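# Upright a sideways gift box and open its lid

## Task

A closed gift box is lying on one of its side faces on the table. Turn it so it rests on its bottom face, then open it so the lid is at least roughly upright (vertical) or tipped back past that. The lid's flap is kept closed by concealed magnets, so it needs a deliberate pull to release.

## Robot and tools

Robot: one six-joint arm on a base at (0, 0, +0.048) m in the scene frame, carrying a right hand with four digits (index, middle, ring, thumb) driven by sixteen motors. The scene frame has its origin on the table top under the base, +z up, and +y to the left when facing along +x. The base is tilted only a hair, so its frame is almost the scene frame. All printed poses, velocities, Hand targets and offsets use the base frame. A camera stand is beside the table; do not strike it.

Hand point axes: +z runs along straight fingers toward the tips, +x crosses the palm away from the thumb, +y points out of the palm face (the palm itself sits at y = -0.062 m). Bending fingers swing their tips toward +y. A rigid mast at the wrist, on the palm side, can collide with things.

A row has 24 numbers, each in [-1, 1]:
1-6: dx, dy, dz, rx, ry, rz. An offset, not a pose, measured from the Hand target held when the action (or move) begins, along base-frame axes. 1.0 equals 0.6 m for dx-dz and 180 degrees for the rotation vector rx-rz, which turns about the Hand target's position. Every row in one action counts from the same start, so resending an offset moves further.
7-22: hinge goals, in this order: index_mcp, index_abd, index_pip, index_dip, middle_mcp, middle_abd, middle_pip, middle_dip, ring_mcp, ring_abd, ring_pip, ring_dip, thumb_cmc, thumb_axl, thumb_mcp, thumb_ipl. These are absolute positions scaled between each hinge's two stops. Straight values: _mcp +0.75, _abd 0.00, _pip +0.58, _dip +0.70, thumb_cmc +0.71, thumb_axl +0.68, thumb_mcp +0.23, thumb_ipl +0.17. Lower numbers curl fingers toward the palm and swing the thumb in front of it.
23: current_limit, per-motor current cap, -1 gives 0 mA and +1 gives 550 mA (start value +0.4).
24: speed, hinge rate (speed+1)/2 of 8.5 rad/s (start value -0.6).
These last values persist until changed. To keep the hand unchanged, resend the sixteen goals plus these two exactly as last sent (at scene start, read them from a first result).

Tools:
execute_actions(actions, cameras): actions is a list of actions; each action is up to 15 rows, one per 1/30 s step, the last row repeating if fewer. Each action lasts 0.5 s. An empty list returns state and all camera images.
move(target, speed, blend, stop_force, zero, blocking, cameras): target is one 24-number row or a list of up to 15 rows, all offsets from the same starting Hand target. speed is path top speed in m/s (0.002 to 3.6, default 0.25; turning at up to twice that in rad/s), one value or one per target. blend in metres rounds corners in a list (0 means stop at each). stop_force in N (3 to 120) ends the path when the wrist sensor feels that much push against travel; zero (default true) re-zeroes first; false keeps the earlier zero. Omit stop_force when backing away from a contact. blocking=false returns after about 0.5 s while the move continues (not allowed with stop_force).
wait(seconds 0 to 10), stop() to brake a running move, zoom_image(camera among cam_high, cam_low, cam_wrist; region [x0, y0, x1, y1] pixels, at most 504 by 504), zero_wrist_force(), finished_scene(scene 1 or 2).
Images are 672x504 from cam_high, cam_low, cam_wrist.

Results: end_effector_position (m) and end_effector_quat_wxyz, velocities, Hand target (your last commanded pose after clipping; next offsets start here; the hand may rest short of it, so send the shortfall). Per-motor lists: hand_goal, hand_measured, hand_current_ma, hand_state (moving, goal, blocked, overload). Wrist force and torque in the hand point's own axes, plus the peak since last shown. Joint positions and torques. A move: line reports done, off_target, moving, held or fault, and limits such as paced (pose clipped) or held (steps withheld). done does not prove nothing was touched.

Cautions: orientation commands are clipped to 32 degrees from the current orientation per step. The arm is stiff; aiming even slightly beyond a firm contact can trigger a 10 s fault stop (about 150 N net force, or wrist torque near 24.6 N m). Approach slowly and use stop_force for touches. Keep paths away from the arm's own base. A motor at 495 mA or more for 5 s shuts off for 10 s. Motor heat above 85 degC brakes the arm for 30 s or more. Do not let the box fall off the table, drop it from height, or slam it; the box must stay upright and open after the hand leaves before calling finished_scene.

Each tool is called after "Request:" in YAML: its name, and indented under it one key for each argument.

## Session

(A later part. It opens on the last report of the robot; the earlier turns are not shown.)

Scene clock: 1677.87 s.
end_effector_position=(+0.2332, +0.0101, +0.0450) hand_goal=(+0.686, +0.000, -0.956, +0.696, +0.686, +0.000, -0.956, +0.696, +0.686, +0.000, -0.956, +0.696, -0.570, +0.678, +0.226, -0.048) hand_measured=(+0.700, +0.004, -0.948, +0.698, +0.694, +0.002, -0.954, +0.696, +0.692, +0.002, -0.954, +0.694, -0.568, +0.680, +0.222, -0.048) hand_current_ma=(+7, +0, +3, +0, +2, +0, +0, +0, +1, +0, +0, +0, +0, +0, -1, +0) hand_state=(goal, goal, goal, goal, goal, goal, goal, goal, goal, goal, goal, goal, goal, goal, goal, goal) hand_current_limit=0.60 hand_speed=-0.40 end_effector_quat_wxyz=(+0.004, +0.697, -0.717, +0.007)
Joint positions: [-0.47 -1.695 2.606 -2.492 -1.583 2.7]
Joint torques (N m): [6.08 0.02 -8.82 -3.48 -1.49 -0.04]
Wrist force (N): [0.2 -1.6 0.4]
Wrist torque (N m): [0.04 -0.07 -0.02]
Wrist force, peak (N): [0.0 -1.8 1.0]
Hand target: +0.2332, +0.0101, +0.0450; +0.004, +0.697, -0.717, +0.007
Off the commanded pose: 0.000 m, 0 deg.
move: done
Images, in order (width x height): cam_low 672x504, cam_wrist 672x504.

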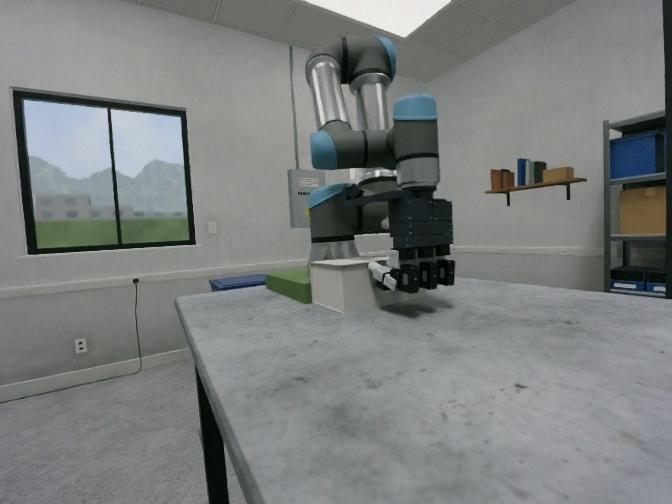

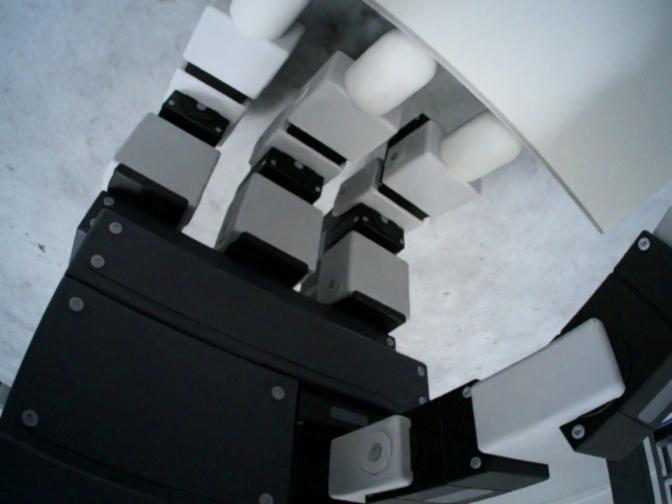

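Request:
move:
  target:
    - [0.08,0,0.0,0,0,0,0.685,0,-0.7,0.696,0.685,0,-0.7,0.696,0.685,0,-0.7,0.696,0.4,0.678,0.225,0.168,0.6,-0.5]
    - [0.08,0,0.2,0,0,-0.1,0.685,0,-0.7,0.696,0.685,0,-0.7,0.696,0.685,0,-0.7,0.696,0.4,0.678,0.225,0.168,0.6,-0.5]
    - [-0.0137,-0.30,0.2,0,0,-0.5,0.685,0,-0.7,0.696,0.685,0,-0.7,0.696,0.685,0,-0.7,0.696,0.4,0.678,0.225,0.168,0.6,-0.5]
  speed: 0.3
  blend: [0.02, 0.03, 0]

Request:
move:
  target: [0.0,0.0,-0.1375,0,0,0,0.89,0,0.285,0.696,0.479,0,0.139,0.696,0.89,0,0.285,0.696,0.714,0.678,0.225,0.168,0.6,-0.5]
  speed: 0.12
  cameras: ["cam_low", "cam_high", "cam_wrist"]

Request:
zoom_image:
  camera: "cam_high"
  region: [290, 60, 490, 240]

Scene clock: 1696.47 s.
end_effector_position=(+0.2249, -0.1699, +0.1650) hand_goal=(+0.686, +0.000, -0.700, +0.696, +0.686, +0.000, -0.700, +0.696, +0.686, +0.000, -0.700, +0.696, +0.400, +0.678, +0.226, +0.168) hand_measured=(+0.688, +0.004, -0.700, +0.694, +0.688, +0.002, -0.700, +0.694, +0.690, +0.002, -0.700, +0.694, +0.398, +0.680, +0.222, +0.164) hand_current_ma=(+0, +0, +0, +0, +0, +0, +0, +0, +0, +0, +0, +0, +0, +0, -1, -1) hand_state=(goal, goal, goal, goal, goal, goal, goal, goal, goal, goal, goal, goal, goal, goal, goal, goal) hand_current_limit=0.60 hand_speed=-0.50 end_effector_quat_wxyz=(-0.008, +0.014, +1.000, -0.002)
Joint positions: [-1.317 -1.96 2.381 -1.992 -1.587 3.423]
Joint torques (N m): [3.32 -12.11 -20.95 -2.63 1.5 0.33]
Wrist force (N): [0.2 -0.1 0.1]
Wrist torque (N m): [0.01 -0.02 0.10]
Wrist force, peak (N): [0.4 -4.3 -1.6]
Hand target: +0.2249, -0.1699, +0.1650; -0.008, +0.014, +1.000, -0.002
Off the commanded pose: 0.000 m, 0 deg.
move: done

Scene clock: 1697.63 s.
end_effector_position=(+0.2249, -0.1699, +0.0826) hand_goal=(+0.890, +0.000, +0.286, +0.696, +0.480, +0.000, +0.140, +0.696, +0.890, +0.000, +0.286, +0.696, +0.714, +0.678, +0.226, +0.168) hand_measured=(+0.888, +0.004, +0.284, +0.694, +0.490, +0.002, +0.140, +0.694, +0.888, +0.002, +0.284, +0.694, +0.712, +0.680, +0.222, +0.164) hand_current_ma=(+0, +0, +0, +0, +4, +0, +0, +0, +0, +0, +0, +0, +0, +0, -1, -1) hand_state=(goal, goal, goal, goal, goal, goal, goal, goal, goal, goal, goal, goal, goal, goal, goal, goal) hand_current_limit=0.60 hand_speed=-0.50 end_effector_quat_wxyz=(-0.008, +0.014, +1.000, -0.002)
Joint positions: [-1.317 -1.792 2.531 -2.31 -1.587 3.424]
Joint torques (N m): [14.53 -5.37 -20.7 -3.81 0.95 1.02]
Wrist force (N): [0.0 0.1 -0.1]
Wrist torque (N m): [-0.03 -0.02 0.03]
Wrist force, peak (N): [0.1 0.0 1.4]
Hand target: +0.2249, -0.1699, +0.0825; -0.008, +0.014, +1.000, -0.002
Off the commanded pose: 0.000 m, 0 deg.
move: done

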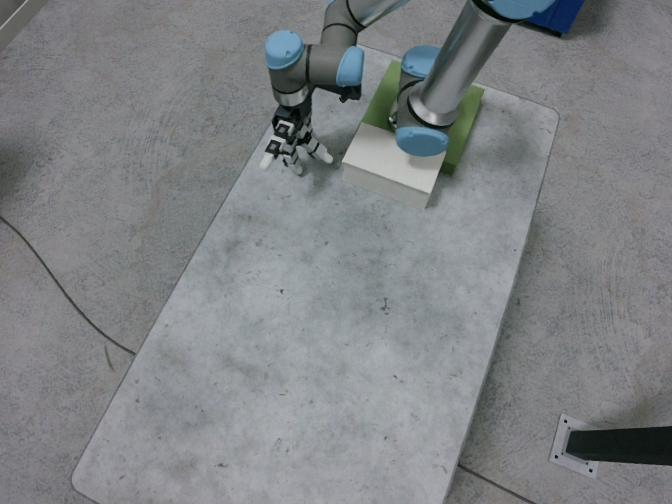

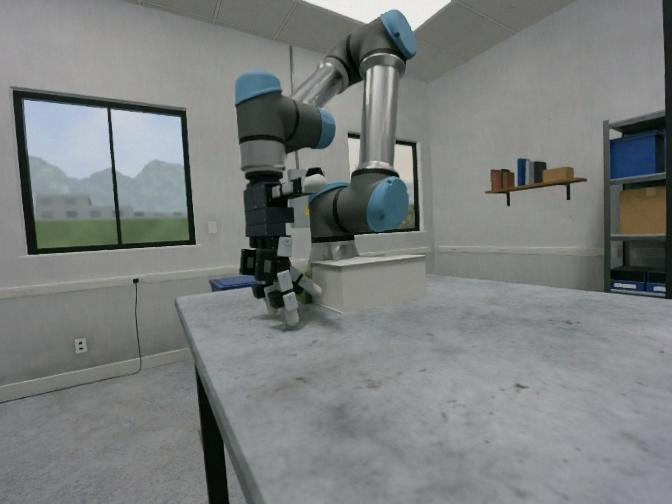

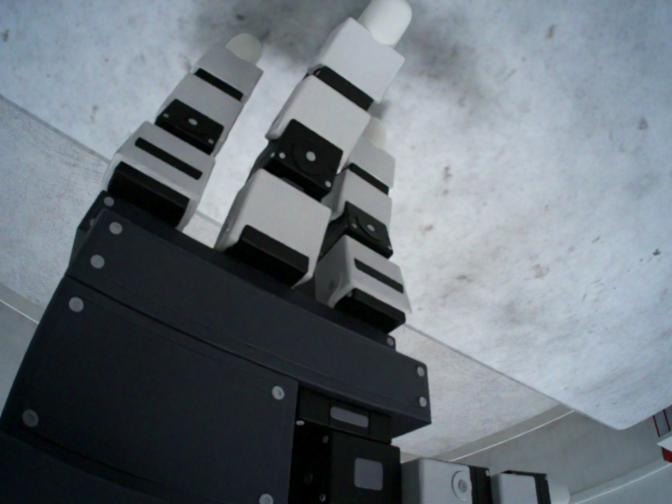

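Scaled by 2.520.

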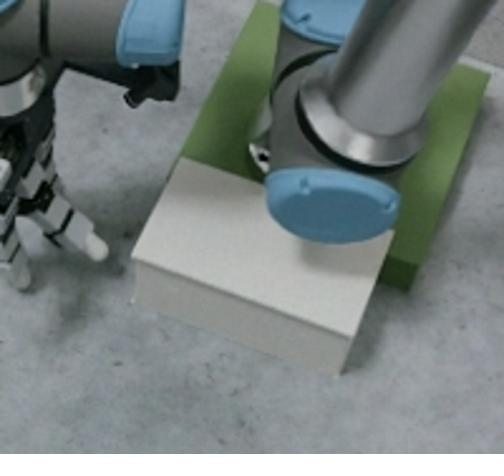

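Request:
move:
  target: [0.0,0.2,0.0,0,0,0,0.89,0,0.285,0.696,0.479,0,0.139,0.696,0.89,0,0.285,0.696,0.714,0.678,0.225,0.168,0.6,-0.5]
  speed: 0.06
  stop_force: 10
  cameras: ["cam_low", "cam_high"]

Request:
zoom_image:
  camera: "cam_high"
  region: [290, 60, 490, 240]

Scene clock: 1702.07 s.
end_effector_position=(+0.2249, -0.0585, +0.0824) hand_goal=(+0.890, +0.000, +0.286, +0.696, +0.480, +0.000, +0.140, +0.696, +0.890, +0.000, +0.286, +0.696, +0.714, +0.678, +0.226, +0.168) hand_measured=(+0.886, +0.004, +0.284, +0.694, +0.496, +0.006, +0.142, +0.694, +0.886, +0.002, +0.284, +0.694, +0.712, +0.680, +0.222, +0.164) hand_current_ma=(+0, +0, +0, +0, +8, +1, +0, +0, -1, +0, +0, +0, +0, +0, -1, -1) hand_state=(goal, goal, goal, goal, goal, goal, goal, goal, goal, goal, goal, goal, goal, goal, goal, goal) hand_current_limit=0.60 hand_speed=-0.50 end_effector_quat_wxyz=(-0.008, +0.014, +1.000, -0.002)
Joint positions: [-1.177 -2.113 2.689 -2.144 -1.586 3.564]
Joint torques (N m): [-14.85 12.38 -31.5 -4.07 -1.85 -1.43]
Wrist force (N): [0.0 -0.3 -0.1]
Wrist torque (N m): [-0.05 -0.02 0.00]
Wrist force, peak (N): [-0.4 -3.2 -2.4]
Hand target: +0.2249, -0.0585, +0.0824; -0.008, +0.014, +1.000, -0.002 (not the last commanded pose)
Off the commanded pose: 0.009 m, 0 deg.
move: held (a check stopped the path); limits=held
pose unreachable: on one or more control steps of this call, first in action 0 (counted from 0), an arm could not follow its commanded pose, so it was not sent that pose on those steps. It may still have moved: this result reports where it is.
cause: moving toward the commanded pose would bring two parts of the arm too close to each other (joints 3 (elbow) to 6 (wrist 3) lie between them).
Images, in order (width x height): cam_high 672x504, cam_low 672x504.

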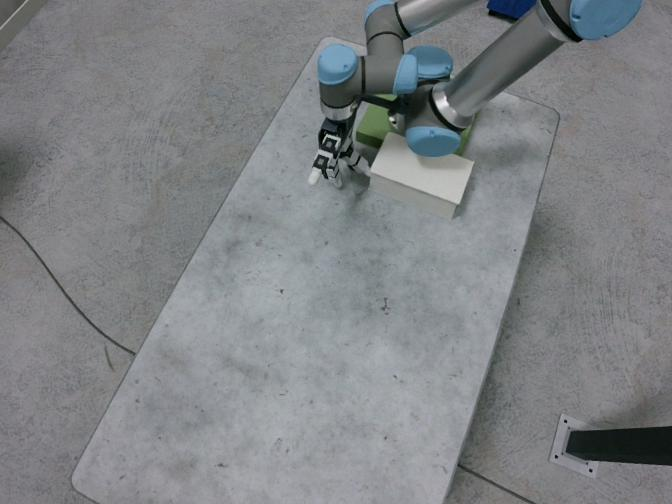

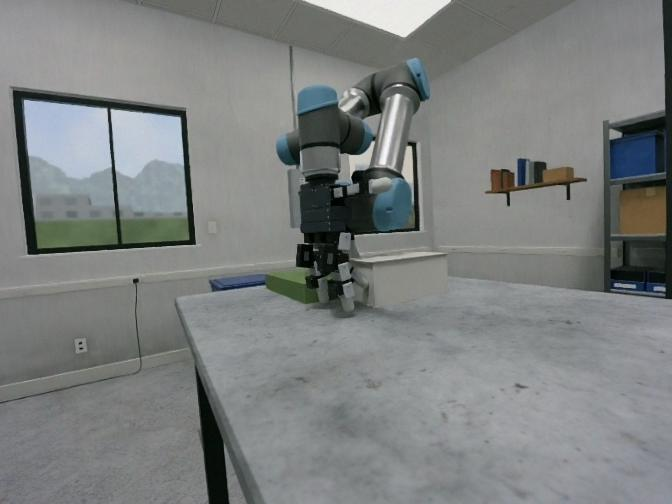

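Scaled by 2.520.

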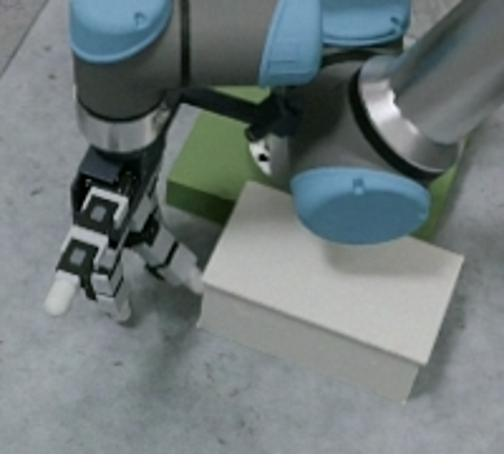

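Request:
move:
  target:
    - [0.0,-0.12,0.0,0,0,0,0.89,0,0.285,0.696,0.6,0,0.139,0.696,0.89,0,0.285,0.696,0.714,0.678,0.225,0.168,0.6,-0.5]
    - [0.05,-0.12,0.2,0,0,-0.1,0.89,0,0.285,0.696,0.6,0,0.139,0.696,0.89,0,0.285,0.696,0.714,0.678,0.225,0.168,0.6,-0.5]
    - [0.15,0.0,0.2,0,0,-0.3,0.89,0,0.285,0.696,0.6,0,0.139,0.696,0.89,0,0.285,0.696,0.714,0.678,0.225,0.168,0.6,-0.5]
    - [0.0752,0.159,0.2,0,0,-0.5,0.89,0,0.285,0.696,0.6,0,0.139,0.696,0.89,0,0.285,0.696,0.714,0.678,0.225,0.168,0.6,-0.5]
  speed: 0.3
  blend: [0.02, 0.03, 0.03, 0]

Request:
move:
  target: [0.0,0.0,-0.03,0,0,0,1.0,0,0.577,0.696,1.0,0,0.577,0.696,1.0,0,0.577,0.696,0.714,0.678,0.225,0.168,0.8,-0.5]
  speed: 0.1
  cameras: ["cam_low", "cam_high", "cam_wrist"]

Request:
zoom_image:
  camera: "cam_low"
  region: [290, 150, 490, 330]

Scene clock: 1726.50 s.
end_effector_position=(+0.2701, +0.0368, +0.2024) hand_goal=(+0.890, +0.000, +0.286, +0.696, +0.600, +0.000, +0.140, +0.696, +0.890, +0.000, +0.286, +0.696, +0.714, +0.678, +0.226, +0.168) hand_measured=(+0.888, +0.004, +0.284, +0.694, +0.602, +0.002, +0.142, +0.694, +0.888, +0.002, +0.284, +0.694, +0.714, +0.680, +0.222, +0.164) hand_current_ma=(+0, +0, +0, +0, +0, +0, +0, +0, +0, +0, +0, +0, +0, +0, -1, -1) hand_state=(goal, goal, goal, goal, goal, goal, goal, goal, goal, goal, goal, goal, goal, goal, goal, goal) hand_current_limit=0.60 hand_speed=-0.50 end_effector_quat_wxyz=(-0.007, +0.717, +0.697, +0.004)
Joint positions: [-0.447 -2.53 2.461 -1.492 -1.558 5.864]
Joint torques (N m): [7.73 4.17 -25.18 -0.72 2.02 1.17]
Wrist force (N): [-0.1 0.0 -0.1]
Wrist torque (N m): [-0.04 0.02 -0.02]
Wrist force, peak (N): [0.1 -2.8 1.8]
Hand target: +0.2701, +0.0369, +0.2024; -0.007, +0.717, +0.697, +0.004
Off the commanded pose: 0.000 m, 0 deg.
move: done

Scene clock: 1727.23 s.
end_effector_position=(+0.2701, +0.0369, +0.1844) hand_goal=(+1.000, +0.000, +0.578, +0.696, +1.000, +0.000, +0.578, +0.696, +1.000, +0.000, +0.578, +0.696, +0.714, +0.678, +0.226, +0.168) hand_measured=(+0.992, +0.004, +0.572, +0.694, +0.990, +0.002, +0.574, +0.694, +0.990, +0.002, +0.574, +0.694, +0.714, +0.680, +0.222, +0.164) hand_current_ma=(-3, +0, -1, +0, -3, +0, -1, +0, -3, +0, -1, +0, +0, +0, -1, -1) hand_state=(goal, goal, goal, goal, goal, goal, goal, goal, goal, goal, goal, goal, goal, goal, goal, goal) hand_current_limit=0.80 hand_speed=-0.50 end_effector_quat_wxyz=(-0.007, +0.717, +0.697, +0.004) end_effector_velocity=(+0.000, +0.000, +0.002) end_effector_angular_velocity=(+0.000, +0.000, +0.000)
Joint positions: [-0.447 -2.534 2.507 -1.535 -1.558 5.864]
Joint velocities: [0.001 0 -0.005 0.005 0.001 0.001]
Joint torques (N m): [6.75 16.41 -33.25 -0.66 1.49 1.1]
Wrist force (N): [-0.1 -0.3 0.1]
Wrist torque (N m): [-0.14 0.01 -0.04]
Wrist force, peak (N): [0.0 -0.2 0.7]
Hand target: +0.2701, +0.0369, +0.1844; -0.007, +0.717, +0.697, +0.004
Off the commanded pose: 0.000 m, 0 deg.
move: done

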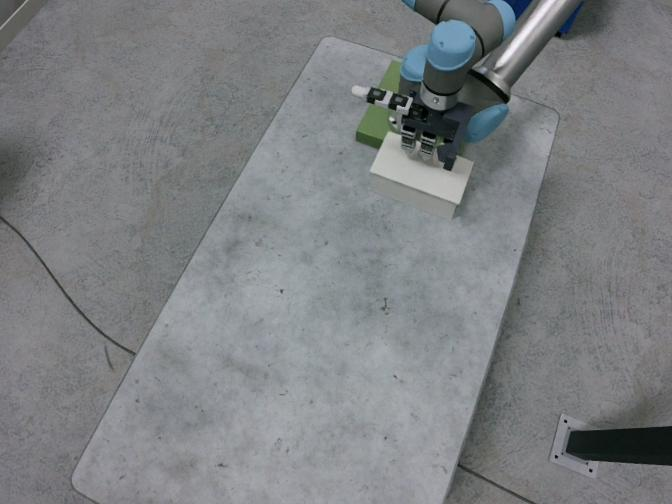

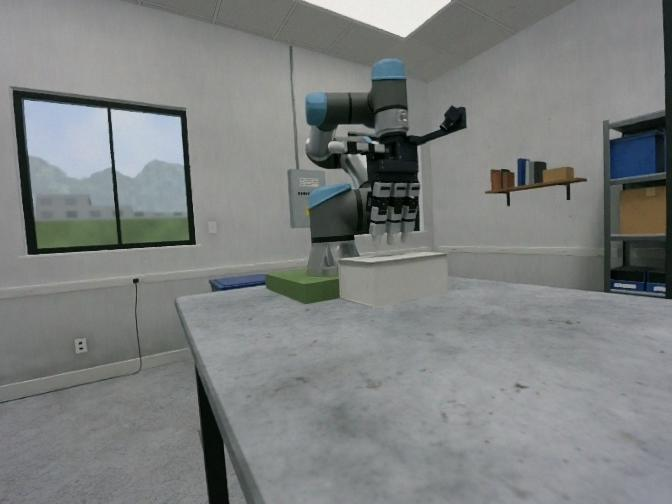

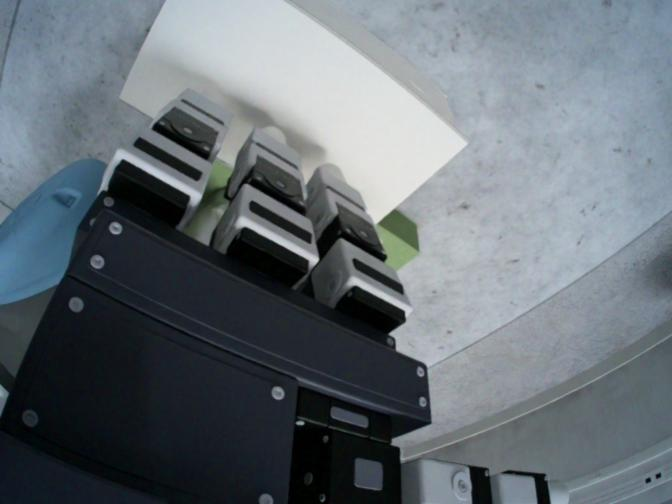

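Scaled by 2.520.

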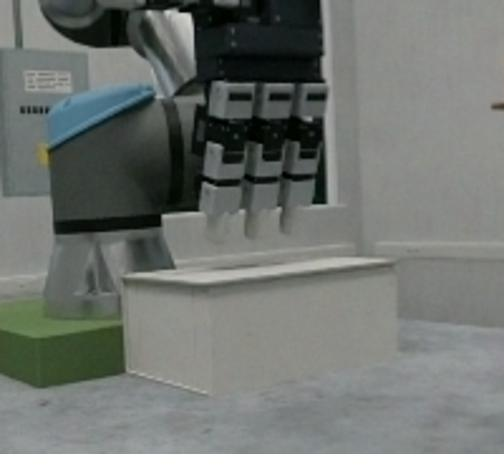

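Request:
move:
  target: [0.0,0.0,-0.035,0,0,0,1.0,0,0.577,0.696,1.0,0,0.577,0.696,1.0,0,0.577,0.696,0.714,0.678,0.225,0.168,0.8,-0.5]
  speed: 0.06

Request:
move:
  target: [0.0,0.0,-0.03,0,0,0,1.0,0,0.577,0.696,1.0,0,0.577,0.696,1.0,0,0.577,0.696,0.714,0.678,0.225,0.168,0.8,-0.5]
  speed: 0.01
  stop_force: 6

Scene clock: 1729.17 s.
end_effector_position=(+0.2701, +0.0369, +0.1634) hand_goal=(+1.000, +0.000, +0.578, +0.696, +1.000, +0.000, +0.578, +0.696, +1.000, +0.000, +0.578, +0.696, +0.714, +0.678, +0.226, +0.168) hand_measured=(+0.992, +0.004, +0.572, +0.694, +0.990, +0.002, +0.574, +0.694, +0.990, +0.002, +0.574, +0.694, +0.714, +0.680, +0.222, +0.164) hand_current_ma=(-3, +0, -1, +0, -3, +0, -1, +0, -3, +0, -1, +0, +0, +0, -1, -1) hand_state=(goal, goal, goal, goal, goal, goal, goal, goal, goal, goal, goal, goal, goal, goal, goal, goal) hand_current_limit=0.80 hand_speed=-0.50 end_effector_quat_wxyz=(-0.007, +0.717, +0.697, +0.004) end_effector_velocity=(+0.000, +0.000, +0.001) end_effector_angular_velocity=(+0.001, +0.002, -0.001)
Joint positions: [-0.447 -2.534 2.561 -1.588 -1.558 5.864]
Joint velocities: [0 0 -0.003 0.005 0 0]
Joint torques (N m): [-4.37 23.04 -34.36 -0.23 -0.73 1.11]
Wrist force (N): [0.0 -0.1 0.0]
Wrist torque (N m): [-0.11 -0.01 -0.01]
Wrist force, peak (N): [-0.2 -0.5 0.3]
Hand target: +0.2701, +0.0369, +0.1634; -0.007, +0.717, +0.697, +0.004
Off the commanded pose: 0.000 m, 0 deg.
move: done

Scene clock: 1730.30 s.
end_effector_position=(+0.2701, +0.0369, +0.1598) hand_goal=(+1.000, +0.000, +0.578, +0.696, +1.000, +0.000, +0.578, +0.696, +1.000, +0.000, +0.578, +0.696, +0.714, +0.678, +0.226, +0.168) hand_measured=(+0.994, +0.002, +0.574, +0.694, +0.990, +0.002, +0.574, +0.694, +0.990, +0.002, +0.574, +0.694, +0.714, +0.680, +0.222, +0.164) hand_current_ma=(-2, +0, -1, +0, -3, +0, -1, +0, -3, +0, -1, +0, +0, +0, -1, -1) hand_state=(goal, goal, goal, goal, goal, goal, goal, goal, goal, goal, goal, goal, goal, goal, goal, goal) hand_current_limit=0.80 hand_speed=-0.50 end_effector_quat_wxyz=(-0.007, +0.717, +0.697, +0.004)
Joint positions: [-0.447 -2.533 2.57 -1.598 -1.558 5.864]
Joint torques (N m): [-0.57 9.6 -31.32 -0.46 -1.37 0.84]
Wrist force (N): [-0.3 2.4 -6.3]
Wrist torque (N m): [0.46 -0.15 -0.06]
Wrist force, peak (N): [0.1 3.8 -11.5]
Hand target: +0.2701, +0.0369, +0.1598; -0.007, +0.717, +0.697, +0.004 (not the last commanded pose)
Off the commanded pose: 0.014 m, 0 deg.
move: contact

Request:
execute_actions:
  actions:
    - [[0.0,0.0,-0.0013,0,0,0,1.0,0,0.577,0.696,1.0,0,0.577,0.696,1.0,0,0.577,0.696,0.714,0.678,0.225,0.168,0.8,-0.5]]

Scene clock: 1731.70 s.
end_effector_position=(+0.2701, +0.0369, +0.1591) hand_goal=(+1.000, +0.000, +0.578, +0.696, +1.000, +0.000, +0.578, +0.696, +1.000, +0.000, +0.578, +0.696, +0.714, +0.678, +0.226, +0.168) hand_measured=(+0.996, +0.002, +0.574, +0.692, +0.990, +0.002, +0.574, +0.694, +0.990, +0.002, +0.574, +0.694, +0.714, +0.680, +0.222, +0.164) hand_current_ma=(-1, +0, -1, -1, -3, +0, -1, +0, -3, +0, -1, +0, +0, +0, -1, -1) hand_state=(goal, goal, goal, goal, goal, goal, goal, goal, goal, goal, goal, goal, goal, goal, goal, goal) hand_current_limit=0.80 hand_speed=-0.50 end_effector_quat_wxyz=(-0.007, +0.717, +0.697, +0.004)
Joint positions: [-0.447 -2.533 2.572 -1.6 -1.558 5.864]
Joint torques (N m): [-0.78 24.28 -7.81 2.56 -1.21 0.86]
Wrist force (N): [0.0 6.0 -17.7]
Wrist torque (N m): [1.52 -0.41 -0.08]
Wrist force, peak (N): [0.2 6.0 -17.7]
Hand target: +0.2701, +0.0369, +0.1590; -0.007, +0.717, +0.697, +0.004
Off the commanded pose: 0.000 m, 0 deg.

Request:
execute_actions:
  actions:
    - [[0.0,0.0,0.005,-0.0097,0,0,1.0,0,0.577,0.696,1.0,0,0.577,0.696,1.0,0,0.577,0.696,0.714,0.678,0.225,0.168,0.8,-0.5]]

Request:
move:
  target: [0.0,0.0,-0.03,0,0,0,1.0,0,0.577,0.696,1.0,0,0.577,0.696,1.0,0,0.577,0.696,0.714,0.678,0.225,0.168,0.8,-0.5]
  speed: 0.01
  stop_force: 12

Scene clock: 1736.33 s.
end_effector_position=(+0.2701, +0.0369, +0.1620) hand_goal=(+1.000, +0.000, +0.578, +0.696, +1.000, +0.000, +0.578, +0.696, +1.000, +0.000, +0.578, +0.696, +0.714, +0.678, +0.226, +0.168) hand_measured=(+0.994, -0.004, +0.572, +0.692, +0.990, +0.002, +0.574, +0.694, +0.990, +0.002, +0.574, +0.694, +0.714, +0.680, +0.222, +0.164) hand_current_ma=(-2, +0, -1, +0, -3, +0, -1, +0, -3, +0, -1, +0, +0, +0, -1, -1) hand_state=(goal, goal, goal, goal, goal, goal, goal, goal, goal, goal, goal, goal, goal, goal, goal, goal) hand_current_limit=0.80 hand_speed=-0.50 end_effector_quat_wxyz=(+0.004, +0.717, +0.697, -0.006)
Joint positions: [-0.403 -2.52 2.568 -1.621 -1.586 5.908]
Joint torques (N m): [3.62 1.19 -22.36 -3.39 -1.86 1.3]
Wrist force (N): [-0.1 -0.1 0.0]
Wrist torque (N m): [-0.12 0.01 0.06]
Wrist force, peak (N): [0.0 6.2 -18.2]
Hand target: +0.2701, +0.0369, +0.1620; +0.004, +0.717, +0.697, -0.006
Off the commanded pose: 0.000 m, 0 deg.

Scene clock: 1737.63 s.
end_effector_position=(+0.2701, +0.0368, +0.1593) hand_goal=(+1.000, +0.000, +0.578, +0.696, +1.000, +0.000, +0.578, +0.696, +1.000, +0.000, +0.578, +0.696, +0.714, +0.678, +0.226, +0.168) hand_measured=(+0.994, -0.004, +0.574, +0.694, +0.992, +0.002, +0.574, +0.694, +0.994, +0.002, +0.574, +0.694, +0.714, +0.680, +0.222, +0.164) hand_current_ma=(-1, +0, +0, +0, -2, +0, -1, +0, -2, +0, +0, +0, +0, +0, -1, -1) hand_state=(goal, goal, goal, goal, goal, goal, goal, goal, goal, goal, goal, goal, goal, goal, goal, goal) hand_current_limit=0.80 hand_speed=-0.50 end_effector_quat_wxyz=(+0.004, +0.717, +0.697, -0.006)
Joint positions: [-0.403 -2.52 2.575 -1.629 -1.586 5.908]
Joint torques (N m): [5.95 6.27 -28.36 -1.27 -1.88 1.17]
Wrist force (N): [-0.3 4.4 -11.5]
Wrist torque (N m): [0.86 0.38 0.17]
Wrist force, peak (N): [0.4 6.5 -20.1]
Hand target: +0.2701, +0.0368, +0.1593; +0.004, +0.717, +0.697, -0.006 (not the last commanded pose)
Off the commanded pose: 0.015 m, 0 deg.
move: contact

Request:
execute_actions:
  actions:
    - [[0.0,0.0,-0.001,0,0,0,1.0,0,0.577,0.696,1.0,0,0.577,0.696,1.0,0,0.577,0.696,0.714,0.678,0.225,0.168,0.8,-0.5]]

Request:
move:
  target: [0.05,0.0,-0.0002,0,0,0,1.0,0,0.577,0.696,1.0,0,0.577,0.696,1.0,0,0.577,0.696,0.714,0.678,0.225,0.168,0.8,-0.5]
  speed: 0.03
  cameras: ["cam_low"]

Request:
zoom_image:
  camera: "cam_low"
  region: [290, 150, 490, 330]

Scene clock: 1739.70 s.
end_effector_position=(+0.2701, +0.0368, +0.1588) hand_goal=(+1.000, +0.000, +0.578, +0.696, +1.000, +0.000, +0.578, +0.696, +1.000, +0.000, +0.578, +0.696, +0.714, +0.678, +0.226, +0.168) hand_measured=(+0.996, -0.004, +0.574, +0.694, +0.994, +0.002, +0.574, +0.694, +0.994, +0.002, +0.574, +0.694, +0.714, +0.680, +0.222, +0.164) hand_current_ma=(-1, -1, +0, +0, -1, +0, -1, +0, -1, +0, +0, +0, +0, +0, -1, -1) hand_state=(goal, goal, goal, goal, goal, goal, goal, goal, goal, goal, goal, goal, goal, goal, goal, goal) hand_current_limit=0.80 hand_speed=-0.50 end_effector_quat_wxyz=(+0.004, +0.717, +0.697, -0.006)
Joint positions: [-0.403 -2.52 2.576 -1.631 -1.586 5.908]
Joint torques (N m): [-0.37 25.96 -2.16 3.5 -1.78 1.14]
Wrist force (N): [0.4 9.1 -26.5]
Wrist torque (N m): [2.34 0.81 0.36]
Wrist force, peak (N): [0.4 9.0 -26.7]
Hand target: +0.2701, +0.0368, +0.1587; +0.004, +0.717, +0.697, -0.006
Off the commanded pose: 0.000 m, 0 deg.

Scene clock: 1741.03 s.
end_effector_position=(+0.3002, +0.0369, +0.1587) hand_goal=(+1.000, +0.000, +0.578, +0.696, +1.000, +0.000, +0.578, +0.696, +1.000, +0.000, +0.578, +0.696, +0.714, +0.678, +0.226, +0.168) hand_measured=(+1.000, -0.002, +0.590, +0.704, +1.000, +0.002, +0.590, +0.704, +1.000, +0.002, +0.590, +0.704, +0.714, +0.680, +0.222, +0.164) hand_current_ma=(+0, +0, +5, +2, +0, +0, +4, +2, +0, +0, +5, +2, +0, +0, -1, -1) hand_state=(goal, goal, goal, goal, goal, goal, goal, goal, goal, goal, goal, goal, goal, goal, goal, goal) hand_current_limit=0.80 hand_speed=-0.50 end_effector_quat_wxyz=(+0.004, +0.717, +0.697, -0.006)
Joint positions: [-0.337 -2.362 2.55 -1.761 -1.586 5.974]
Joint torques (N m): [-14.62 -3.49 -18.17 -0.68 -1.91 -1.56]
Wrist force (N): [-0.3 -1.4 -0.5]
Wrist torque (N m): [0.01 0.00 -0.05]
Wrist force, peak (N): [0.2 9.4 -29.0]
Hand target: +0.3001, +0.0368, +0.1586; +0.004, +0.717, +0.697, -0.006
Off the commanded pose: 0.000 m, 0 deg.
move: done
Images, in order (width x height): cam_low 672x504.

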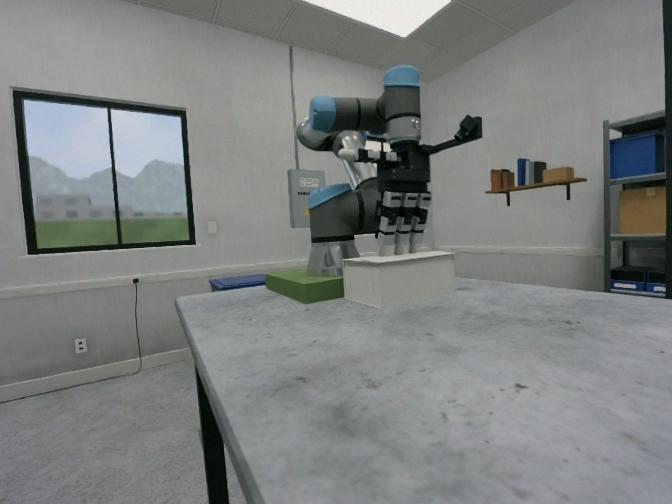

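Scaled by 2.520.

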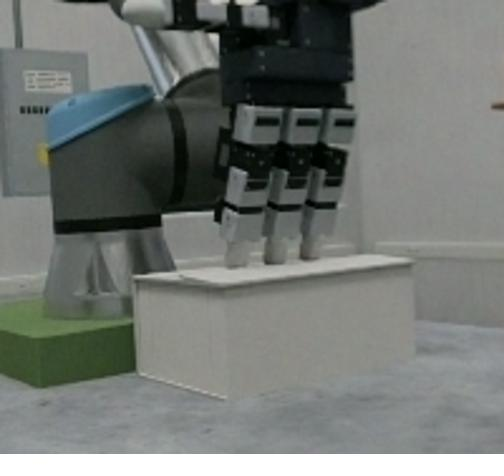

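Request:
move:
  target:
    - [0.0,0,0.04,0,0,0,1.0,0,1.0,1.0,1.0,0,1.0,1.0,1.0,0,1.0,1.0,0.714,0.678,0.225,0.168,0.8,-0.4]
    - [0.0515,0,0.0,0,0,0,1.0,0,1.0,1.0,1.0,0,1.0,1.0,1.0,0,1.0,1.0,0.714,0.678,0.225,0.168,0.8,-0.4]
  speed: [0.1, 0.15]
  blend: [0.002, 0]

Request:
move:
  target: [0.0,0.0,-0.08,0,0,0,1.0,0,1.0,1.0,1.0,0,1.0,1.0,1.0,0,1.0,1.0,0.714,0.678,0.225,0.168,0.8,-0.4]
  speed: 0.015
  stop_force: 14
  cameras: ["cam_low"]

Scene clock: 1745.63 s.
end_effector_position=(+0.3310, +0.0369, +0.1586) hand_goal=(+1.000, +0.000, +1.000, +1.000, +1.000, +0.000, +1.000, +1.000, +1.000, +0.000, +1.000, +1.000, +0.714, +0.678, +0.226, +0.168) hand_measured=(+0.996, -0.002, +0.994, +0.996, +0.996, +0.002, +0.994, +0.996, +0.996, +0.002, +0.994, +0.998, +0.714, +0.680, +0.222, +0.164) hand_current_ma=(-1, +0, -2, -1, -1, +0, -1, +0, -1, +0, -1, +0, +0, +0, -1, -1) hand_state=(goal, goal, goal, goal, goal, goal, goal, goal, goal, goal, goal, goal, goal, goal, goal, goal) hand_current_limit=0.80 hand_speed=-0.40 end_effector_quat_wxyz=(+0.004, +0.717, +0.697, -0.006)
Joint positions: [-0.289 -2.22 2.512 -1.865 -1.586 6.022]
Joint torques (N m): [-15.21 14.74 -30.91 -3.91 -0.94 -0.76]
Wrist force (N): [0.0 0.0 0.1]
Wrist torque (N m): [-0.13 -0.01 0.06]
Wrist force, peak (N): [0.0 -0.9 -2.3]
Hand target: +0.3310, +0.0368, +0.1586; +0.004, +0.717, +0.697, -0.006
Off the commanded pose: 0.000 m, 0 deg.
move: done

Scene clock: 1748.87 s.
end_effector_position=(+0.3311, +0.0368, +0.1266) hand_goal=(+1.000, +0.000, +1.000, +1.000, +1.000, +0.000, +1.000, +1.000, +1.000, +0.000, +1.000, +1.000, +0.714, +0.678, +0.226, +0.168) hand_measured=(+1.000, -0.002, +1.000, +1.000, +1.000, +0.002, +1.000, +1.000, +1.000, +0.002, +1.000, +1.000, +0.714, +0.680, +0.222, +0.164) hand_current_ma=(+0, +0, +0, +0, +0, +0, +0, +0, +0, +0, +0, +0, +0, +0, -1, -1) hand_state=(goal, goal, goal, goal, goal, goal, goal, goal, goal, goal, goal, goal, goal, goal, goal, goal) hand_current_limit=0.80 hand_speed=-0.40 end_effector_quat_wxyz=(+0.004, +0.717, +0.697, -0.006)
Joint positions: [-0.29 -2.173 2.584 -1.984 -1.586 6.022]
Joint torques (N m): [-11.59 -5.6 -24.84 -1.81 1.56 0.71]
Wrist force (N): [0.0 6.1 -13.9]
Wrist torque (N m): [1.86 0.36 0.18]
Wrist force, peak (N): [0.3 7.7 -29.7]
Hand target: +0.3311, +0.0368, +0.1266; +0.004, +0.717, +0.697, -0.006 (not the last commanded pose)
Off the commanded pose: 0.016 m, 0 deg.
move: contact
Images, in order (width x height): cam_low 672x504.

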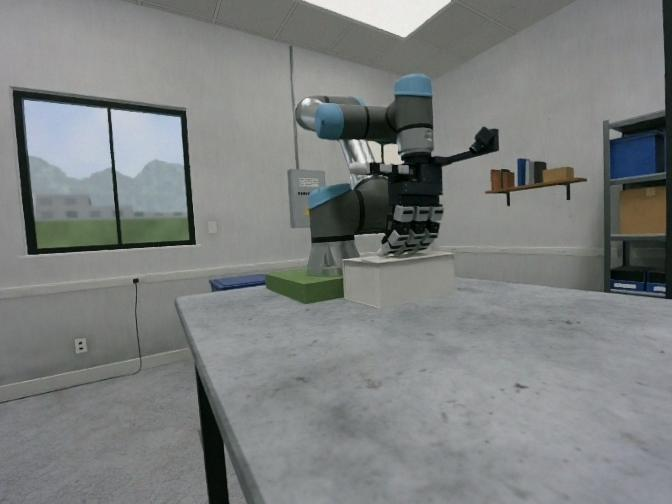

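Request:
move:
  target:
    - [0,0,-0.0009,0,0,0,1.0,0,1.0,1.0,1.0,0,1.0,1.0,1.0,0,1.0,1.0,0.714,0.678,0.225,0.168,0.8,-0.4]
    - [0.05,0,-0.0012,0,0,0,1.0,0,1.0,1.0,1.0,0,1.0,1.0,1.0,0,1.0,1.0,0.714,0.678,0.225,0.168,0.8,-0.4]
  speed: [0.01,0.04]
  cameras: ["cam_low","cam_high"]

Scene clock: 1760.13 s.
end_effector_position=(+0.3612, +0.0369, +0.1260) hand_goal=(+1.000, +0.000, +1.000, +1.000, +1.000, +0.000, +1.000, +1.000, +1.000, +0.000, +1.000, +1.000, +0.714, +0.678, +0.226, +0.168) hand_measured=(+1.002, -0.002, +1.002, +1.000, +1.002, +0.002, +1.002, +1.000, +1.002, +0.002, +1.002, +1.000, +0.714, +0.680, +0.222, +0.164) hand_current_ma=(+0, +0, +0, +0, +0, +0, +0, +0, +0, +0, +0, +0, +0, +0, -1, -1) hand_state=(goal, goal, goal, goal, goal, goal, goal, goal, goal, goal, goal, goal, goal, goal, goal, goal) hand_current_limit=0.80 hand_speed=-0.40 end_effector_quat_wxyz=(+0.005, +0.717, +0.697, -0.006)
Joint positions: [-0.255 -2.043 2.536 -2.066 -1.586 6.056]
Joint torques (N m): [-13.86 -7.76 -8 -1.29 0.29 -1.38]
Wrist force (N): [-0.2 -8.2 -26.7]
Wrist torque (N m): [4.36 0.56 -0.28]
Wrist force, peak (N): [-0.1 -17.0 -30.3]
Hand target: +0.3611, +0.0368, +0.1259; +0.004, +0.717, +0.697, -0.006
Off the commanded pose: 0.000 m, 0 deg.
move: done
Images, in order (width x height): cam_high 672x504, cam_low 672x504.

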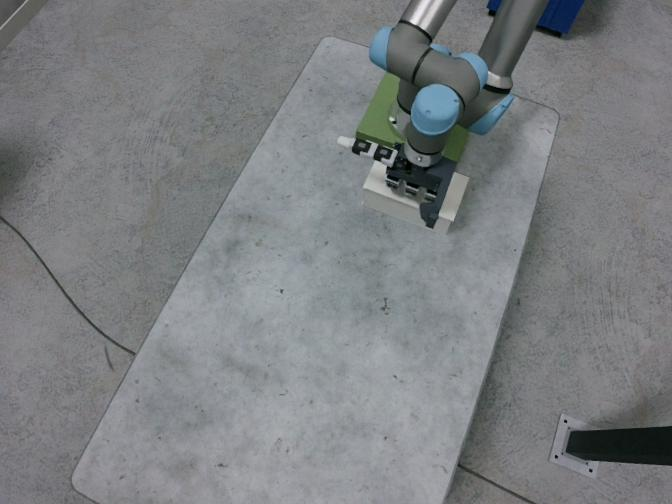

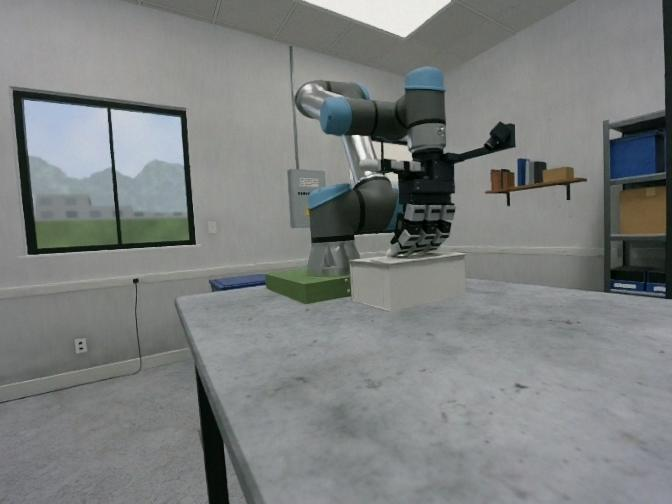

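Request:
move:
  target: [0.2,0,-0.001,0,0,0,1.0,0,1.0,1.0,1.0,0,1.0,1.0,1.0,0,1.0,1.0,0.714,0.678,0.225,0.168,0.8,-0.4]
  speed: 0.05
  cameras: ["cam_low","cam_high"]

Scene clock: 1764.40 s.
end_effector_position=(+0.4812, +0.0369, +0.1254) hand_goal=(+1.000, +0.000, +1.000, +1.000, +1.000, +0.000, +1.000, +1.000, +1.000, +0.000, +1.000, +1.000, +0.714, +0.678, +0.226, +0.168) hand_measured=(+1.002, -0.002, +1.002, +1.000, +1.002, +0.002, +1.002, +1.000, +1.002, +0.002, +1.002, +1.000, +0.714, +0.680, +0.222, +0.164) hand_current_ma=(+0, +0, +0, +0, +0, +0, +0, +0, +0, +0, +0, +0, +0, +0, -1, -1) hand_state=(goal, goal, goal, goal, goal, goal, goal, goal, goal, goal, goal, goal, goal, goal, goal, goal) hand_current_limit=0.80 hand_speed=-0.40 end_effector_quat_wxyz=(+0.005, +0.717, +0.697, -0.006) end_effector_velocity=(-0.001, +0.000, +0.001) end_effector_angular_velocity=(-0.001, -0.001, +0.001)
Joint positions: [-0.174 -1.657 2.287 -2.201 -1.586 6.137]
Joint velocities: [0 -0.005 0.003 0 0 -0.001]
Joint torques (N m): [-6.22 -16.92 -3.6 -3.64 -0.61 -1.09]
Wrist force (N): [-0.6 -8.0 -33.6]
Wrist torque (N m): [5.47 0.78 -0.33]
Wrist force, peak (N): [-0.2 -15.9 -33.9]
Hand target: +0.4811, +0.0368, +0.1253; +0.004, +0.717, +0.697, -0.006
Off the commanded pose: 0.000 m, 0 deg.
move: done
Images, in order (width x height): cam_high 672x504, cam_low 672x504.

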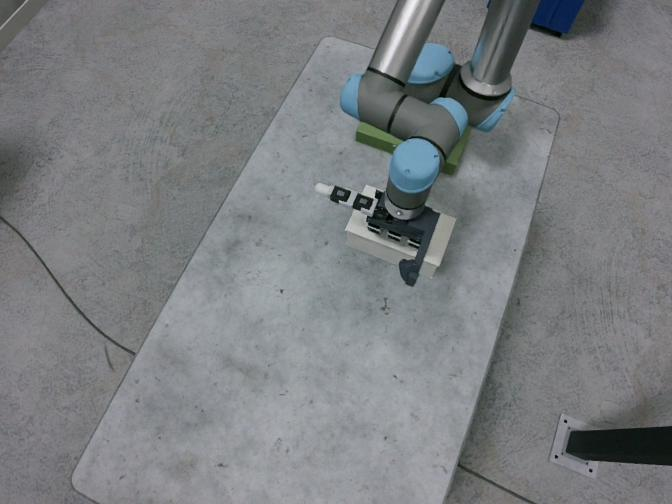

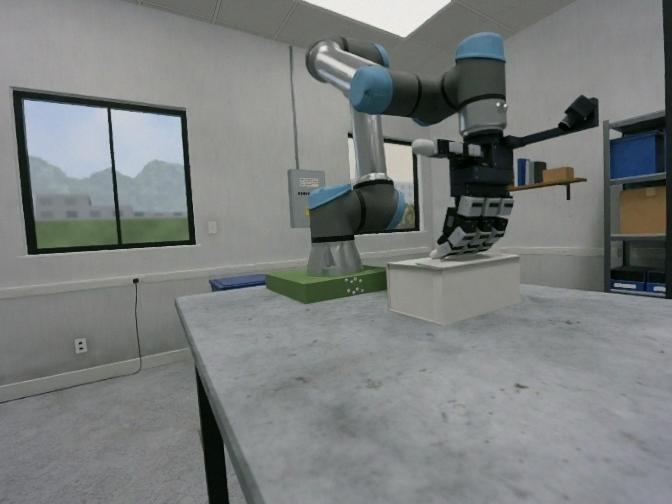

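Request:
zoom_image:
  camera: "cam_low"
  region: [350, 180, 560, 340]

Request:
zoom_image:
  camera: "cam_high"
  region: [300, 140, 500, 300]

Scaled by 2.400.

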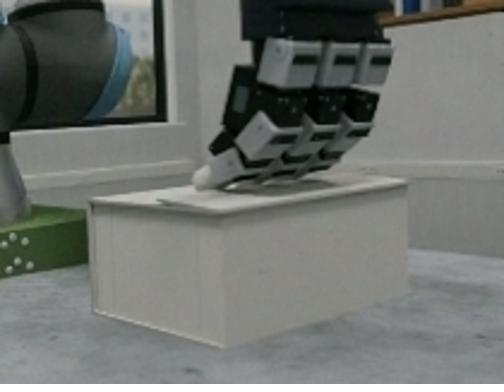

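Scaled by 2.520.

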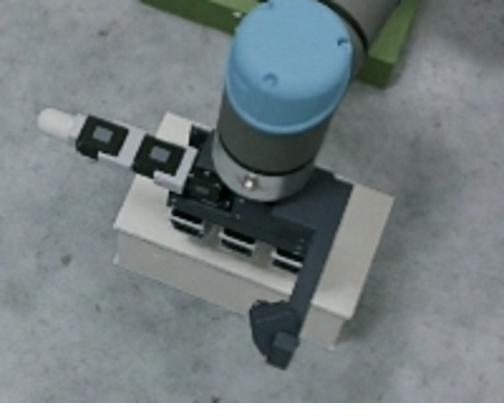

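Request:
move:
  target: [0.01,0,0.1,0,0,0,1.0,0,1.0,1.0,1.0,0,1.0,1.0,1.0,0,1.0,1.0,0.714,0.678,0.225,0.168,0.8,-0.4]
  speed: 0.2

Request:
move:
  target:
    - [0.0,0.03,0.0,0.002,0.007,0.5,-0.0685,0,0.1387,0.5507,-0.0685,0,0.1387,0.5507,-0.0685,0,0.1387,0.5507,0.714,0.678,0.225,0.168,0.8,-0.2]
    - [0.005,0.055,-0.12,-0.004,-0.0144,-0.991,-0.0685,0,0.1387,0.5507,-0.0685,0,0.1387,0.5507,-0.0685,0,0.1387,0.5507,0.714,0.678,0.225,0.168,0.8,-0.2]
  speed: 0.8
  blend: [0.03,0]
  cameras: ["cam_low","cam_high"]

Scene clock: 1801.33 s.
end_effector_position=(+0.4871, +0.0368, +0.1853) hand_goal=(+1.000, +0.000, +1.000, +1.000, +1.000, +0.000, +1.000, +1.000, +1.000, +0.000, +1.000, +1.000, +0.714, +0.678, +0.226, +0.168) hand_measured=(+0.998, -0.002, +1.000, +1.000, +0.996, +0.002, +1.000, +1.000, +0.996, +0.002, +1.000, +1.000, +0.714, +0.680, +0.222, +0.164) hand_current_ma=(+0, +0, +0, +0, -1, +0, +0, +0, +0, +0, +0, +0, +0, +0, -1, -1) hand_state=(goal, goal, goal, goal, goal, goal, goal, goal, goal, goal, goal, goal, goal, goal, goal, goal) hand_current_limit=0.80 hand_speed=-0.40 end_effector_quat_wxyz=(+0.005, +0.717, +0.697, -0.006)
Joint positions: [-0.172 -1.732 2.173 -2.012 -1.586 6.14]
Joint torques (N m): [9.65 -9.15 -28.15 -0.89 -1.33 -0.3]
Wrist force (N): [-0.5 0.2 0.2]
Wrist torque (N m): [-0.11 0.07 -0.05]
Wrist force, peak (N): [-0.3 -4.9 -35.4]
Hand target: +0.4871, +0.0368, +0.1853; +0.004, +0.717, +0.697, -0.006
Off the commanded pose: 0.000 m, 0 deg.
move: done

Scene clock: 1804.03 s.
end_effector_position=(+0.4901, +0.0699, +0.1133) hand_goal=(-0.068, +0.000, +0.138, +0.550, -0.068, +0.000, +0.138, +0.550, -0.068, +0.000, +0.138, +0.550, +0.714, +0.678, +0.226, +0.168) hand_measured=(-0.052, -0.002, +0.144, +0.554, -0.050, +0.002, +0.144, +0.552, -0.050, +0.002, +0.144, +0.552, +0.714, +0.680, +0.222, +0.164) hand_current_ma=(+9, +0, +2, +0, +11, +0, +1, +0, +10, +0, +1, +0, +0, +0, -1, -1) hand_state=(goal, goal, goal, goal, goal, goal, goal, goal, goal, goal, goal, goal, goal, goal, goal, goal) hand_current_limit=0.80 hand_speed=-0.20 end_effector_quat_wxyz=(+0.007, +0.707, -0.707, +0.003)
Joint positions: [-0.145 -1.237 1.836 -2.166 -1.585 2.997]
Joint torques (N m): [-14.4 -46.1 -14.08 -0.25 1.58 -1.57]
Wrist force (N): [-0.5 0.2 -0.1]
Wrist torque (N m): [0.15 0.07 -0.06]
Wrist force, peak (N): [-0.9 -0.2 0.3]
Hand target: +0.4901, +0.0698, +0.1133; +0.007, +0.707, -0.707, +0.003
Off the commanded pose: 0.000 m, 0 deg.
move: done
Images, in order (width x height): cam_high 672x504, cam_low 672x504.

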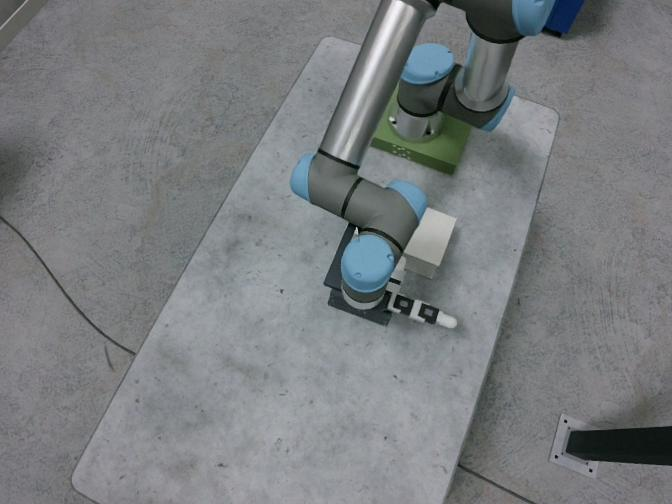

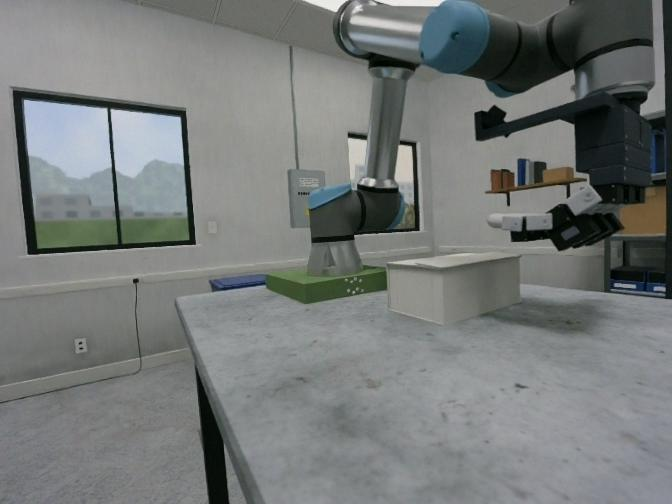

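Request:
zoom_image:
  camera: "cam_low"
  region: [370, 180, 640, 340]

Request:
zoom_image:
  camera: "cam_low"
  region: [380, 240, 530, 330]

Scaled by 1.867.

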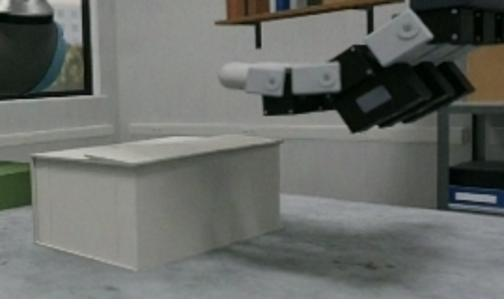

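Scaled by 3.360.

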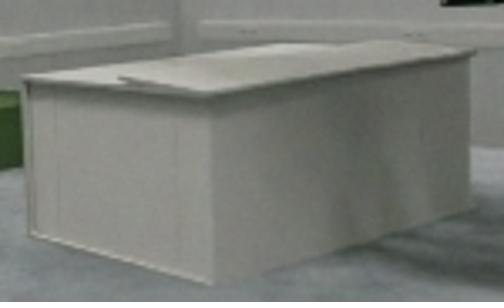

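Request:
zoom_image:
  camera: "cam_high"
  region: [380, 190, 480, 290]

Request:
zoom_image:
  camera: "cam_low"
  region: [380, 245, 450, 300]

Scaled by 5.040.

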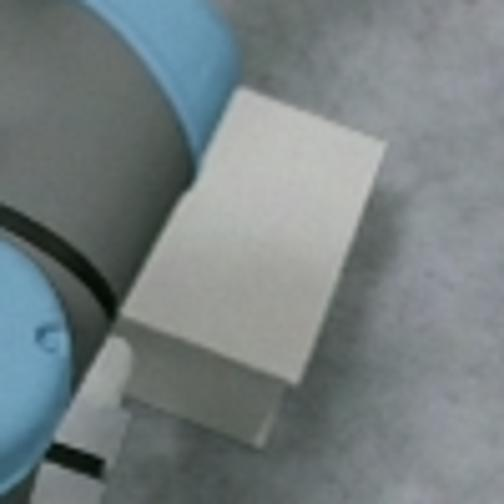

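Scaled by 7.200.

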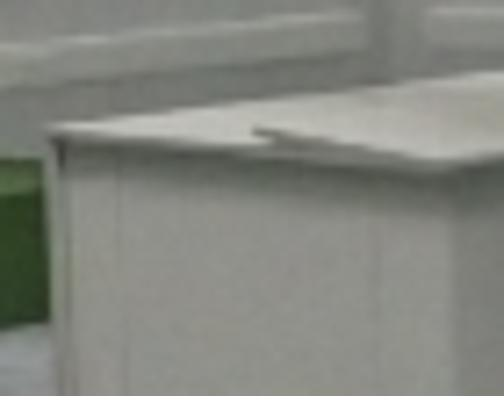

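Request:
move:
  target: [-0.1169,0,-0.0655,0,0,0,-0.0685,0,0.1387,0.5507,-0.0685,0,0.1387,0.5507,-0.0685,0,0.1387,0.5507,0.714,0.678,0.225,0.168,0.8,-0.2]
  speed: 0.2

Request:
move:
  target: [0,0,-0.04,0,0,0,-0.0685,0,0.1387,0.5507,-0.0685,0,0.1387,0.5507,-0.0685,0,0.1387,0.5507,0.714,0.678,0.225,0.168,0.8,-0.2]
  speed: 0.012
  stop_force: 3
  cameras: ["cam_low"]

Scene clock: 1814.87 s.
end_effector_position=(+0.4200, +0.0697, +0.0741) hand_goal=(-0.068, +0.000, +0.138, +0.550, -0.068, +0.000, +0.138, +0.550, -0.068, +0.000, +0.138, +0.550, +0.714, +0.678, +0.226, +0.168) hand_measured=(-0.052, -0.002, +0.144, +0.554, -0.050, +0.002, +0.144, +0.552, -0.050, +0.002, +0.144, +0.552, +0.714, +0.680, +0.222, +0.164) hand_current_ma=(+9, +0, +2, +0, +11, +0, +1, +0, +10, +0, +1, +0, +0, +0, -1, -1) hand_state=(goal, goal, goal, goal, goal, goal, goal, goal, goal, goal, goal, goal, goal, goal, goal, goal) hand_current_limit=0.80 hand_speed=-0.20 end_effector_quat_wxyz=(+0.007, +0.707, -0.707, +0.003)
Joint positions: [-0.166 -1.317 2.076 -2.327 -1.585 2.976]
Joint torques (N m): [15.34 -22.44 -11.8 -3.27 1.67 1.34]
Wrist force (N): [-0.7 0.0 -0.2]
Wrist torque (N m): [0.14 0.08 -0.03]
Wrist force, peak (N): [-0.6 2.0 0.9]
Hand target: +0.4199, +0.0698, +0.0740; +0.007, +0.707, -0.707, +0.003
Off the commanded pose: 0.000 m, 0 deg.
move: done

Scene clock: 1817.30 s.
end_effector_position=(+0.4199, +0.0698, +0.0575) hand_goal=(-0.068, +0.000, +0.138, +0.550, -0.068, +0.000, +0.138, +0.550, -0.068, +0.000, +0.138, +0.550, +0.714, +0.678, +0.226, +0.168) hand_measured=(-0.072, -0.002, +0.132, +0.550, -0.070, +0.002, +0.134, +0.550, -0.068, +0.002, +0.136, +0.550, +0.714, +0.680, +0.222, +0.164) hand_current_ma=(-1, +0, -1, +0, +0, +0, -1, +0, +0, +0, +0, +0, +0, +0, -1, -1) hand_state=(goal, goal, goal, goal, goal, goal, goal, goal, goal, goal, goal, goal, goal, goal, goal, goal) hand_current_limit=0.80 hand_speed=-0.20 end_effector_quat_wxyz=(+0.007, +0.707, -0.707, +0.003)
Joint positions: [-0.166 -1.285 2.092 -2.374 -1.585 2.976]
Joint torques (N m): [13.48 -40.55 -28.24 -3.44 1.8 1.23]
Wrist force (N): [-0.5 0.1 -1.4]
Wrist torque (N m): [0.12 0.06 -0.02]
Wrist force, peak (N): [-0.3 -1.3 -3.2]
Hand target: +0.4199, +0.0698, +0.0575; +0.007, +0.707, -0.707, +0.003 (not the last commanded pose)
Off the commanded pose: 0.008 m, 0 deg.
move: contact
Images, in order (width x height): cam_low 672x504.

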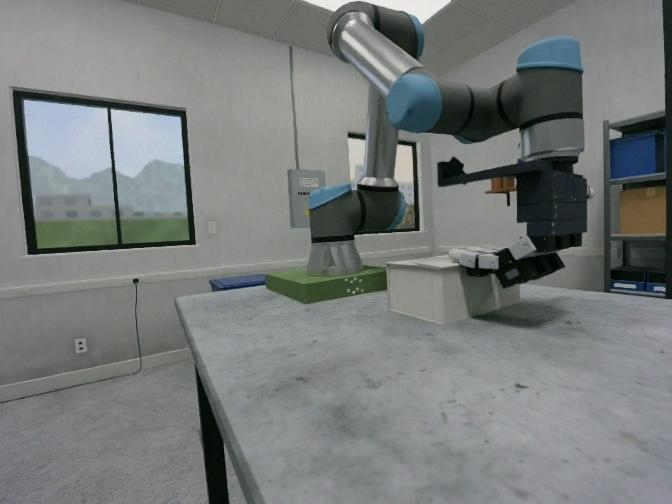

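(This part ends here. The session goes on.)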